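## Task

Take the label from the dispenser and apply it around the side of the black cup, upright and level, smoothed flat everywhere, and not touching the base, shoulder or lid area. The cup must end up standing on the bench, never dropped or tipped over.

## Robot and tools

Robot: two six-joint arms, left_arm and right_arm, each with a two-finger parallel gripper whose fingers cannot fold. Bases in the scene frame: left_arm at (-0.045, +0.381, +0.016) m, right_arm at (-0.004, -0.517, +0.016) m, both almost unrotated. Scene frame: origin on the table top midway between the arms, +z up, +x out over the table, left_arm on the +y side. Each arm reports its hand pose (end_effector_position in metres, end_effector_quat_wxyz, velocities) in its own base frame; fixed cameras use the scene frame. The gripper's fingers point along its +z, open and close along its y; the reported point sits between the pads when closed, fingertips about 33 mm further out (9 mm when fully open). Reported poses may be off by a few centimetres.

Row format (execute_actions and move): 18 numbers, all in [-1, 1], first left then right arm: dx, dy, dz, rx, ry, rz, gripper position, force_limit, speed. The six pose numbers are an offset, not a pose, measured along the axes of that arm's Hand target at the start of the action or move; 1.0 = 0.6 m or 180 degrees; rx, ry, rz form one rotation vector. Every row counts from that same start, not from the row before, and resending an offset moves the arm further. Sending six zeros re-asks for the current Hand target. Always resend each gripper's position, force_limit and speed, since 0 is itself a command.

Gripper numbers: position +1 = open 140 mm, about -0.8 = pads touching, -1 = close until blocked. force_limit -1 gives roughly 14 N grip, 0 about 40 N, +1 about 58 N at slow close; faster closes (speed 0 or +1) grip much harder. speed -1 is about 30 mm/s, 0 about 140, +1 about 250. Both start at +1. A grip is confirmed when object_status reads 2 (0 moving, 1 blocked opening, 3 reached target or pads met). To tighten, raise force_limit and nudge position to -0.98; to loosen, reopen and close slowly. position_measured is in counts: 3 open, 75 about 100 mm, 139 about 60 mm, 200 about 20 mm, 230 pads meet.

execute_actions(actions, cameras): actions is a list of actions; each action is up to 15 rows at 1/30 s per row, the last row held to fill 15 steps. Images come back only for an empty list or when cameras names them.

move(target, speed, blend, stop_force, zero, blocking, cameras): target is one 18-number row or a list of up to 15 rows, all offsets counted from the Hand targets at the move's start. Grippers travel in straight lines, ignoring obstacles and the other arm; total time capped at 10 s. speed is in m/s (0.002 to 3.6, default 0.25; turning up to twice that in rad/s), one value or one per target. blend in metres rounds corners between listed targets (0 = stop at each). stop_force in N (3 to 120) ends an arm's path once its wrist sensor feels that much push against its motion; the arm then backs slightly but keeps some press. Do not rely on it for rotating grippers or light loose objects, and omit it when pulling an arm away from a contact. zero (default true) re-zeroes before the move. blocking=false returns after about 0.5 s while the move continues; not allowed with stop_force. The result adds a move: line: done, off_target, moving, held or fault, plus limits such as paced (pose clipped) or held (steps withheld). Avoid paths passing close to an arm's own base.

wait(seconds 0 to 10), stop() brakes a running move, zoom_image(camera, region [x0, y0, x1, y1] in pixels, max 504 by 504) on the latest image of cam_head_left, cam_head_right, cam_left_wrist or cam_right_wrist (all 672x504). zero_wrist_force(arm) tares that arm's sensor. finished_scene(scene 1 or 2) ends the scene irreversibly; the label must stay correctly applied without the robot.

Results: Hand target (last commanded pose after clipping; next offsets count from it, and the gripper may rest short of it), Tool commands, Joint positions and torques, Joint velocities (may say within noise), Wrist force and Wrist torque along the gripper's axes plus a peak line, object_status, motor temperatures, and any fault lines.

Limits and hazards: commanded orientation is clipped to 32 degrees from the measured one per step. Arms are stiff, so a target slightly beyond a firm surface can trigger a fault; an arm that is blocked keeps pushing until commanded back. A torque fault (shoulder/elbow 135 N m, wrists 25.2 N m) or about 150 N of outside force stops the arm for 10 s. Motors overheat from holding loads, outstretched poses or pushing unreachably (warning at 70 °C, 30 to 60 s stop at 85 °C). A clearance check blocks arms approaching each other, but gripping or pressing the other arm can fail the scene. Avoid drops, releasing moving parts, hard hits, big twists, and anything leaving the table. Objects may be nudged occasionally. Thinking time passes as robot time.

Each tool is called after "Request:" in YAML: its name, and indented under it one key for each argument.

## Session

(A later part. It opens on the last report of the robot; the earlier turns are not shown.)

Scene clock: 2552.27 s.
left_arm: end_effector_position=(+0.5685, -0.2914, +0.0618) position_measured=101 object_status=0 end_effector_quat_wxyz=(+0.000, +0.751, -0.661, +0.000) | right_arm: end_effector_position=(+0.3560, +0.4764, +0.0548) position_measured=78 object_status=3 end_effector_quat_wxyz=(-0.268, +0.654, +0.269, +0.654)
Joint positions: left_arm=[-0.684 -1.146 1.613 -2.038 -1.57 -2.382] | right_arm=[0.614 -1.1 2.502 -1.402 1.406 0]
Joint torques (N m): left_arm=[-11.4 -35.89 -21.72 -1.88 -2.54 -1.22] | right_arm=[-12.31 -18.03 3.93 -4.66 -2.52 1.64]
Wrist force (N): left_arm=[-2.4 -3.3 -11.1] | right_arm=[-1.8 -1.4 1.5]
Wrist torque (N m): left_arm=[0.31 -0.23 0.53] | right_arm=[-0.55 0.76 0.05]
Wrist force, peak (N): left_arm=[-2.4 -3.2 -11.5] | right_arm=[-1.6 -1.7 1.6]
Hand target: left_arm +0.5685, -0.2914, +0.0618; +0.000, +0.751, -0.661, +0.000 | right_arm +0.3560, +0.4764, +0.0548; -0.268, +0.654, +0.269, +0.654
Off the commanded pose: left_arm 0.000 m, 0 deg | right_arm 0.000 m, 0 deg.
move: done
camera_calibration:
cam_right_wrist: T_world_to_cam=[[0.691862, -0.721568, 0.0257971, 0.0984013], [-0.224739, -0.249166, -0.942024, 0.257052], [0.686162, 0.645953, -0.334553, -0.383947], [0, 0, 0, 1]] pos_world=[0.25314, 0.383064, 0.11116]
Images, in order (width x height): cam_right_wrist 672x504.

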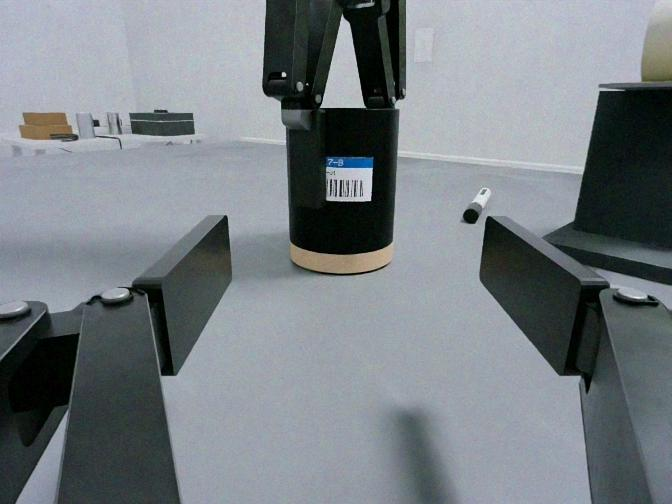

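Request:
move:
  target:
    - [0,0,0,0,0,0,0.4,0,-1, 0,0,0,0,0,0,0.4,-1,-1]
    - [0,0,0,0,0,-0.0556,0.4,0,-1, 0,0,0,0,0,0,0.4,-1,-1]
    - [0,0,0,0,0,-0.0556,-1,0,-1, 0,0,0,0,0,0,0.4,-1,-1]
  speed: 0.12

Request:
move:
  target:
    - [0,0,0,0,0,0,0.4,0,-1, 0,0,0,0,0,0,0.4,-1,-1]
    - [0,0,0,0,0,-0.0556,0.4,0,-1, 0,0,0,0,0,0,0.4,-1,-1]
    - [0,0,0,0,0,-0.0556,-1,0,-1, 0,0,0,0,0,0,0.4,-1,-1]
  speed: 0.12

Request:
move:
  target:
    - [0,0,0,0,0,0,0.4,0,-1, 0,0,0,0,0,0,0.4,-1,-1]
    - [0,0,0,0,0,-0.0556,0.4,0,-1, 0,0,0,0,0,0,0.4,-1,-1]
    - [0,0,0,0,0,-0.0556,-1,0,-1, 0,0,0,0,0,0,0.4,-1,-1]
  speed: 0.12

Request:
move:
  target:
    - [0,0,0,0,0,0,0.4,0,-1, 0,0,0,0,0,0,0.4,-1,-1]
    - [0,0,0,0,0,-0.0556,0.4,0,-1, 0,0,0,0,0,0,0.4,-1,-1]
    - [0,0,0,0,0,-0.0556,-1,0,-1, 0,0,0,0,0,0,0.4,-1,-1]
  speed: 0.12

Request:
move:
  target:
    - [0,0,0,0,0,0,0.4,0,-1, 0,0,0,0,0,0,0.4,-1,-1]
    - [0,0,0,0,0,-0.0556,0.4,0,-1, 0,0,0,0,0,0,0.4,-1,-1]
    - [0,0,0,0,0,-0.0556,-1,0,-1, 0,0,0,0,0,0,0.4,-1,-1]
  speed: 0.12

Request:
move:
  target:
    - [0,0,0,0,0,0,0.4,0,-1, 0,0,0,0,0,0,0.4,-1,-1]
    - [0,0,0,0,0,-0.03,0.4,0,-1, 0,0,0,0,0,0,0.4,-1,-1]
    - [0,0,0,0,0,-0.03,-1,0,-1, 0,0,0,0,0,0,0.4,-1,-1]
  speed: 0.12

Request:
move:
  target:
    - [0,0,0,0,0,0,0.4,0,-1, 0,0,0,0,0,0,0.4,-1,-1]
    - [0,0,0,0,0,-0.03,0.4,0,-1, 0,0,0,0,0,0,0.4,-1,-1]
    - [0,0,0,0,0,-0.03,-1,0,-1, 0,0,0,0,0,0,0.4,-1,-1]
  speed: 0.12
  cameras: ["cam_left_wrist", "cam_right_wrist"]

Scene clock: 2585.13 s.
left_arm: end_effector_position=(+0.5685, -0.2914, +0.0618) position_measured=102 object_status=0 end_effector_quat_wxyz=(+0.000, +0.805, -0.593, +0.000) | right_arm: end_effector_position=(+0.3560, +0.4764, +0.0548) position_measured=78 object_status=3 end_effector_quat_wxyz=(-0.268, +0.654, +0.269, +0.654)
Joint positions: left_arm=[-0.684 -1.146 1.613 -2.038 -1.57 -2.557] | right_arm=[0.614 -1.1 2.502 -1.402 1.406 0]
Joint torques (N m): left_arm=[-13.06 -44.82 -29.61 -1.58 -3.77 -1.06] | right_arm=[-12.46 -17.74 4.2 -4.59 -2.55 1.76]
Wrist force (N): left_arm=[-2.1 -6.5 -9.1] | right_arm=[-1.5 -1.3 1.5]
Wrist torque (N m): left_arm=[0.52 -0.30 0.57] | right_arm=[-0.52 0.71 0.05]
Wrist force, peak (N): left_arm=[-2.2 -3.3 -11.4] | right_arm=[-1.7 -1.6 1.6]
Hand target: left_arm +0.5685, -0.2914, +0.0618; +0.000, +0.805, -0.593, +0.000 | right_arm +0.3560, +0.4764, +0.0548; -0.268, +0.654, +0.269, +0.654
Off the commanded pose: left_arm 0.000 m, 0 deg | right_arm 0.000 m, 0 deg.
move: done

Scene clock: 2588.10 s.
left_arm: end_effector_position=(+0.5685, -0.2914, +0.0618) position_measured=102 object_status=0 end_effector_quat_wxyz=(+0.000, +0.854, -0.520, +0.000) | right_arm: end_effector_position=(+0.3560, +0.4764, +0.0548) position_measured=78 object_status=3 end_effector_quat_wxyz=(-0.268, +0.654, +0.269, +0.654)
Joint positions: left_arm=[-0.684 -1.146 1.613 -2.038 -1.57 -2.732] | right_arm=[0.614 -1.1 2.502 -1.402 1.406 0]
Joint torques (N m): left_arm=[-12.33 -39.69 -24.38 -2.4 -2.15 -1.14] | right_arm=[-11.6 -18.31 3.65 -4.5 -2.59 1.72]
Wrist force (N): left_arm=[-1.5 -2.7 -8.4] | right_arm=[-1.4 -1.4 1.3]
Wrist torque (N m): left_arm=[0.21 -0.28 0.50] | right_arm=[-0.55 0.69 0.05]
Wrist force, peak (N): left_arm=[-2.1 -6.6 -8.9] | right_arm=[-2.0 -1.5 1.5]
Hand target: left_arm +0.5685, -0.2914, +0.0618; +0.000, +0.854, -0.520, +0.000 | right_arm +0.3560, +0.4764, +0.0548; -0.268, +0.654, +0.269, +0.654
Off the commanded pose: left_arm 0.000 m, 0 deg | right_arm 0.000 m, 0 deg.
move: done

Scene clock: 2591.07 s.
left_arm: end_effector_position=(+0.5685, -0.2914, +0.0618) position_measured=102 object_status=0 end_effector_quat_wxyz=(+0.000, +0.896, -0.444, +0.000) | right_arm: end_effector_position=(+0.3560, +0.4764, +0.0548) position_measured=78 object_status=3 end_effector_quat_wxyz=(-0.268, +0.654, +0.269, +0.654)
Joint positions: left_arm=[-0.684 -1.146 1.613 -2.038 -1.57 -2.906] | right_arm=[0.614 -1.1 2.502 -1.402 1.406 0]
Joint torques (N m): left_arm=[-11.88 -38.89 -13.62 -3.26 -2.52 -1.08] | right_arm=[-12.21 -18.17 3.87 -4.58 -2.51 1.66]
Wrist force (N): left_arm=[-1.9 -2.7 -7.7] | right_arm=[-1.9 -1.5 1.5]
Wrist torque (N m): left_arm=[0.17 -0.23 0.50] | right_arm=[-0.57 0.79 0.05]
Wrist force, peak (N): left_arm=[-1.3 -2.6 -8.6] | right_arm=[-1.9 -1.5 1.4]
Hand target: left_arm +0.5685, -0.2914, +0.0618; +0.000, +0.896, -0.444, +0.000 | right_arm +0.3560, +0.4764, +0.0548; -0.268, +0.654, +0.269, +0.654
Off the commanded pose: left_arm 0.000 m, 0 deg | right_arm 0.000 m, 0 deg.
move: done

Scene clock: 2594.03 s.
left_arm: end_effector_position=(+0.5685, -0.2914, +0.0618) position_measured=102 object_status=0 end_effector_quat_wxyz=(+0.000, +0.931, -0.364, +0.000) | right_arm: end_effector_position=(+0.3560, +0.4764, +0.0548) position_measured=78 object_status=3 end_effector_quat_wxyz=(-0.268, +0.654, +0.269, +0.654)
Joint positions: left_arm=[-0.684 -1.146 1.613 -2.038 -1.57 -3.081] | right_arm=[0.614 -1.1 2.502 -1.402 1.406 0]
Joint torques (N m): left_arm=[-12.56 -39.72 -19.95 -1.17 -2.83 -1.08] | right_arm=[-12.87 -18.2 3.44 -4.53 -2.53 1.76]
Wrist force (N): left_arm=[-1.2 -3.6 -7.1] | right_arm=[-1.6 -1.3 1.4]
Wrist torque (N m): left_arm=[0.21 -0.26 0.51] | right_arm=[-0.54 0.72 0.05]
Wrist force, peak (N): left_arm=[-2.0 -2.5 -7.6] | right_arm=[-1.8 -1.5 1.7]
Hand target: left_arm +0.5685, -0.2914, +0.0618; +0.000, +0.931, -0.364, +0.000 | right_arm +0.3560, +0.4764, +0.0548; -0.268, +0.654, +0.269, +0.654
Off the commanded pose: left_arm 0.000 m, 0 deg | right_arm 0.000 m, 0 deg.
move: done

Scene clock: 2597.00 s.
left_arm: end_effector_position=(+0.5685, -0.2914, +0.0618) position_measured=101 object_status=0 end_effector_quat_wxyz=(+0.000, +0.960, -0.281, +0.000) | right_arm: end_effector_position=(+0.3560, +0.4764, +0.0548) position_measured=78 object_status=3 end_effector_quat_wxyz=(-0.268, +0.654, +0.269, +0.654)
Joint positions: left_arm=[-0.684 -1.146 1.613 -2.038 -1.57 -3.256] | right_arm=[0.614 -1.1 2.502 -1.402 1.406 0]
Joint torques (N m): left_arm=[-14.08 -40.06 -30.77 -2.83 -3.72 -0.87] | right_arm=[-12.62 -18.11 2.76 -4.5 -2.57 1.72]
Wrist force (N): left_arm=[-4.4 -6.2 -12.4] | right_arm=[-1.6 -1.4 1.2]
Wrist torque (N m): left_arm=[0.45 -0.24 0.51] | right_arm=[-0.56 0.72 0.05]
Wrist force, peak (N): left_arm=[-4.4 -6.2 -12.4] | right_arm=[-1.7 -1.4 1.7]
Hand target: left_arm +0.5685, -0.2914, +0.0618; +0.000, +0.960, -0.281, +0.000 | right_arm +0.3560, +0.4764, +0.0548; -0.268, +0.654, +0.269, +0.654
Off the commanded pose: left_arm 0.000 m, 0 deg | right_arm 0.000 m, 0 deg.
move: done

Scene clock: 2599.67 s.
left_arm: end_effector_position=(+0.5686, -0.2914, +0.0618) position_measured=102 object_status=0 end_effector_quat_wxyz=(+0.000, +0.972, -0.236, +0.000) | right_arm: end_effector_position=(+0.3560, +0.4764, +0.0548) position_measured=78 object_status=3 end_effector_quat_wxyz=(-0.268, +0.654, +0.269, +0.654)
Joint positions: left_arm=[-0.684 -1.146 1.613 -2.038 -1.57 -3.35] | right_arm=[0.614 -1.1 2.502 -1.402 1.406 0]
Joint torques (N m): left_arm=[-7.94 -44.79 -27.4 -3.76 -2.43 -0.98] | right_arm=[-11.96 -17.88 3.29 -4.58 -2.57 1.57]
Wrist force (N): left_arm=[-2.8 -4.3 -10.3] | right_arm=[-1.9 -1.2 1.2]
Wrist torque (N m): left_arm=[0.37 -0.22 0.46] | right_arm=[-0.52 0.77 0.05]
Wrist force, peak (N): left_arm=[-4.6 -6.1 -12.4] | right_arm=[-1.9 -1.4 1.4]
Hand target: left_arm +0.5685, -0.2914, +0.0618; +0.000, +0.972, -0.236, +0.000 | right_arm +0.3560, +0.4764, +0.0548; -0.268, +0.654, +0.269, +0.654
Off the commanded pose: left_arm 0.000 m, 0 deg | right_arm 0.000 m, 0 deg.
move: done

Scene clock: 2602.33 s.
left_arm: end_effector_position=(+0.5686, -0.2914, +0.0618) position_measured=102 object_status=0 end_effector_quat_wxyz=(+0.000, +0.982, -0.190, +0.000) | right_arm: end_effector_position=(+0.3560, +0.4764, +0.0548) position_measured=78 object_status=3 end_effector_quat_wxyz=(-0.268, +0.654, +0.269, +0.654)
Joint positions: left_arm=[-0.684 -1.146 1.613 -2.038 -1.57 -3.444] | right_arm=[0.614 -1.1 2.502 -1.402 1.406 0]
Joint torques (N m): left_arm=[2.64 -40.52 -17.12 -1.71 -2.16 -1.07] | right_arm=[-12.19 -18.52 3.22 -4.51 -2.57 1.64]
Wrist force (N): left_arm=[-2.5 -4.3 -9.8] | right_arm=[-1.5 -1.6 1.4]
Wrist torque (N m): left_arm=[0.32 -0.24 0.51] | right_arm=[-0.59 0.70 0.04]
Wrist force, peak (N): left_arm=[-2.9 -4.3 -10.3] | right_arm=[-1.8 -1.6 1.6]
Hand target: left_arm +0.5685, -0.2914, +0.0618; +0.000, +0.982, -0.190, +0.000 | right_arm +0.3560, +0.4764, +0.0548; -0.268, +0.654, +0.269, +0.654
Off the commanded pose: left_arm 0.000 m, 0 deg | right_arm 0.000 m, 0 deg.
move: done
camera_calibration:
cam_left_wrist: T_world_to_cam=[[-0.376733, -0.926302, -0.00606467, -0.049207], [-0.868778, 0.35105, 0.349268, 0.574037], [-0.321398, 0.136849, -0.937003, 0.424294], [0, 0, 0, 1]] pos_world=[0.616541, -0.305161, 0.196774]
cam_right_wrist: T_world_to_cam=[[0.691862, -0.721568, 0.0257971, 0.0984013], [-0.224739, -0.249166, -0.942024, 0.257052], [0.686162, 0.645953, -0.334553, -0.383947], [0, 0, 0, 1]] pos_world=[0.25314, 0.383064, 0.11116]
Images, in order (width x height): cam_left_wrist 672x504, cam_right_wrist 672x504.

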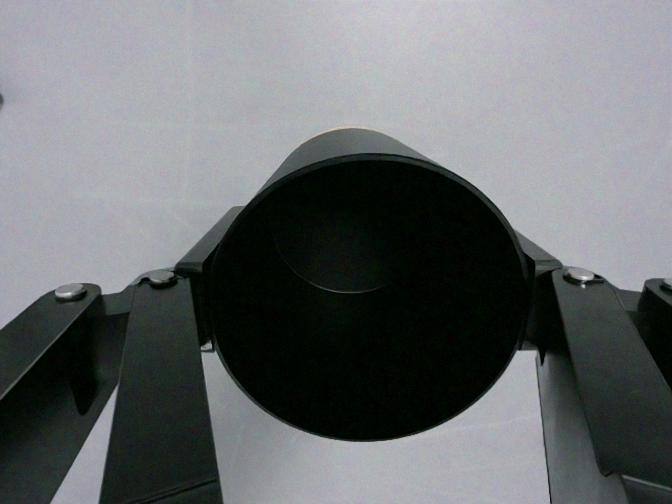

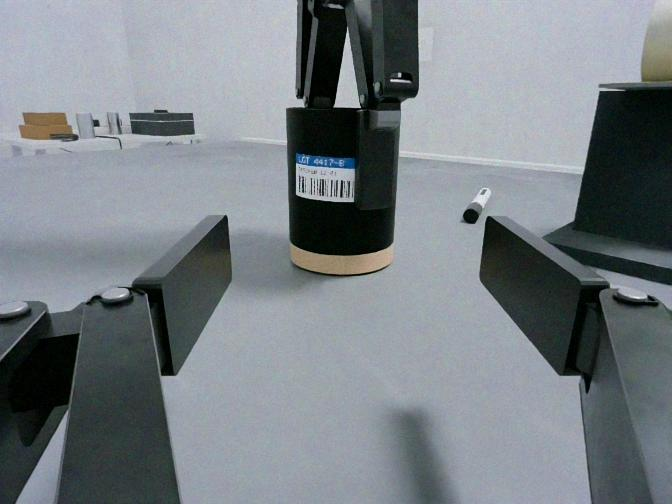

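Request:
move:
  target:
    - [0,0,0,0,0,0,0.5,0,-1, 0,0,0,0,0,0,0.4,-1,-1]
    - [0,0,-0.25,0,0,0,0.5,0,-1, 0,0,0,0,0,0,0.4,-1,-1]
  speed: 0.08
  cameras: ["cam_left_wrist", "cam_right_wrist"]

Request:
zoom_image:
  camera: "cam_right_wrist"
  region: [260, 80, 430, 290]

Scene clock: 2616.60 s.
left_arm: end_effector_position=(+0.5685, -0.2916, +0.2118) position_measured=66 object_status=3 end_effector_quat_wxyz=(+0.000, +0.982, -0.190, +0.000) | right_arm: end_effector_position=(+0.3560, +0.4764, +0.0548) position_measured=78 object_status=3 end_effector_quat_wxyz=(-0.268, +0.654, +0.269, +0.654)
Joint positions: left_arm=[-0.684 -1.246 1.355 -1.678 -1.57 -3.444] | right_arm=[0.614 -1.1 2.502 -1.402 1.406 0]
Joint torques (N m): left_arm=[-9.87 -43.19 -37.46 -1.39 -0.1 -0.92] | right_arm=[-12.12 -18.57 3.39 -4.57 -2.58 1.69]
Wrist force (N): left_arm=[-1.0 0.4 -1.6] | right_arm=[-1.5 -1.3 1.3]
Wrist torque (N m): left_arm=[0.14 -0.25 0.49] | right_arm=[-0.53 0.70 0.05]
Wrist force, peak (N): left_arm=[-2.6 -4.4 -10.0] | right_arm=[-1.9 -1.5 1.5]
Hand target: left_arm +0.5685, -0.2916, +0.2118; +0.000, +0.982, -0.190, +0.000 | right_arm +0.3560, +0.4764, +0.0548; -0.268, +0.654, +0.269, +0.654
Off the commanded pose: left_arm 0.000 m, 0 deg | right_arm 0.000 m, 0 deg.
move: done
camera_calibration:
cam_left_wrist: T_world_to_cam=[[-0.37667, -0.926328, -0.00599077, -0.0484622], [-0.868804, 0.35102, 0.349235, 0.5217], [-0.321403, 0.136751, -0.937016, 0.564836], [0, 0, 0, 1]] pos_world=[0.616541, -0.305261, 0.346774]
cam_right_wrist: T_world_to_cam=[[0.691862, -0.721568, 0.0257971, 0.0984013], [-0.224739, -0.249166, -0.942024, 0.257052], [0.686162, 0.645953, -0.334553, -0.383947], [0, 0, 0, 1]] pos_world=[0.25314, 0.383064, 0.11116]
Images, in order (width x height): cam_left_wrist 672x504, cam_right_wrist 672x504.

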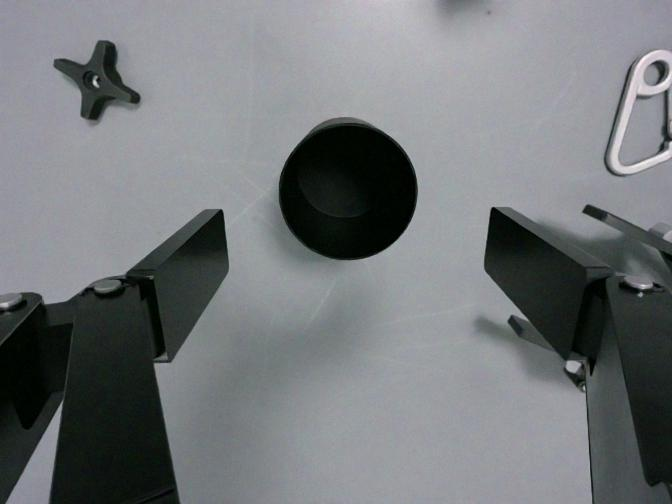

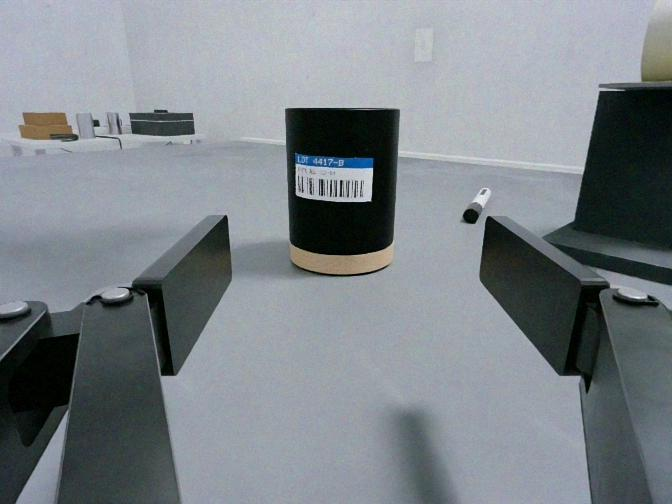

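Scaled by 2.400 from the camera's 672x504 image, which has a finer 960x720 frame.

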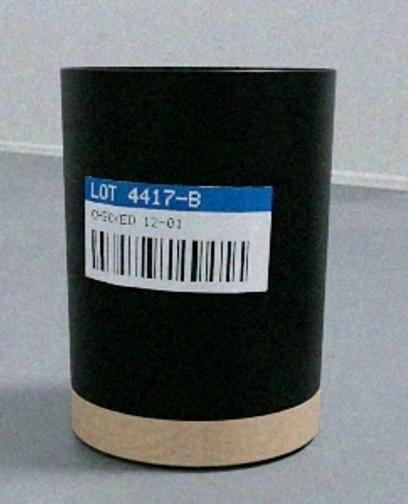

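Request:
move:
  target: [0,0,-0.05,0,0,0.7778,0.5,0,-1, 0,0,0,0,0,0,0.4,-1,-1]
  speed: 0.4
  cameras: ["cam_left_wrist"]

Request:
zoom_image:
  camera: "cam_left_wrist"
  region: [230, 60, 470, 300]

Scene clock: 2649.23 s.
left_arm: end_effector_position=(+0.5685, -0.2916, +0.2418) position_measured=66 object_status=3 end_effector_quat_wxyz=(+0.000, -0.158, +0.988, +0.000) | right_arm: end_effector_position=(+0.3560, +0.4764, +0.0548) position_measured=78 object_status=3 end_effector_quat_wxyz=(-0.268, +0.654, +0.269, +0.654)
Joint positions: left_arm=[-0.684 -1.252 1.285 -1.603 -1.57 -1.001] | right_arm=[0.614 -1.1 2.502 -1.402 1.406 0]
Joint torques (N m): left_arm=[11.33 -31.97 -37.79 -1.09 -1.91 1.6] | right_arm=[-12.32 -18.6 3.21 -4.32 -2.52 1.66]
Wrist force (N): left_arm=[-1.1 0.6 -1.4] | right_arm=[-1.7 -1.4 1.4]
Wrist torque (N m): left_arm=[0.18 -0.23 0.31] | right_arm=[-0.55 0.74 0.05]
Wrist force, peak (N): left_arm=[-1.2 0.8 -1.7] | right_arm=[-2.0 -1.7 1.5]
Hand target: left_arm +0.5685, -0.2916, +0.2418; +0.000, -0.158, +0.988, +0.000 | right_arm +0.3560, +0.4764, +0.0548; -0.268, +0.654, +0.269, +0.654
Off the commanded pose: left_arm 0.000 m, 0 deg | right_arm 0.000 m, 0 deg.
move: done
camera_calibration:
cam_left_wrist: T_world_to_cam=[[-0.306864, 0.951744, -0.00428977, 0.459271], [0.891415, 0.288986, 0.349094, -0.507568], [0.333488, 0.103301, -0.937078, 0.210889], [0, 0, 0, 1]] pos_world=[0.523058, -0.312213, 0.376778]
Images, in order (width x height): cam_left_wrist 672x504.

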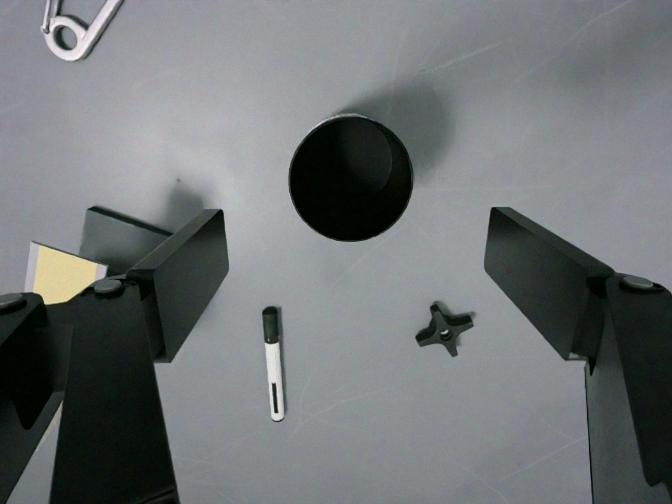

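Scaled by 2.100 from the camera's 672x504 image, which has a finer 960x720 frame.

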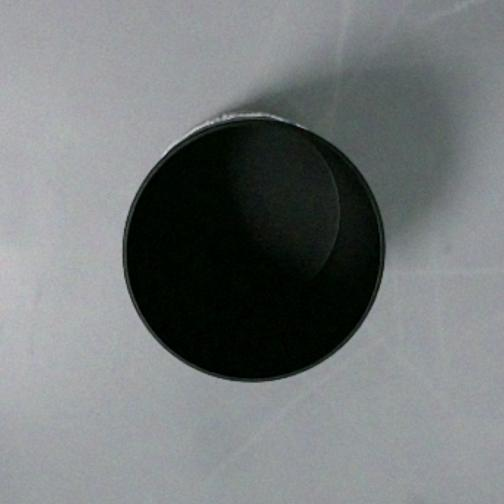

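Request:
finished_scene:
  scene: 1

The scene is finished: the task was done.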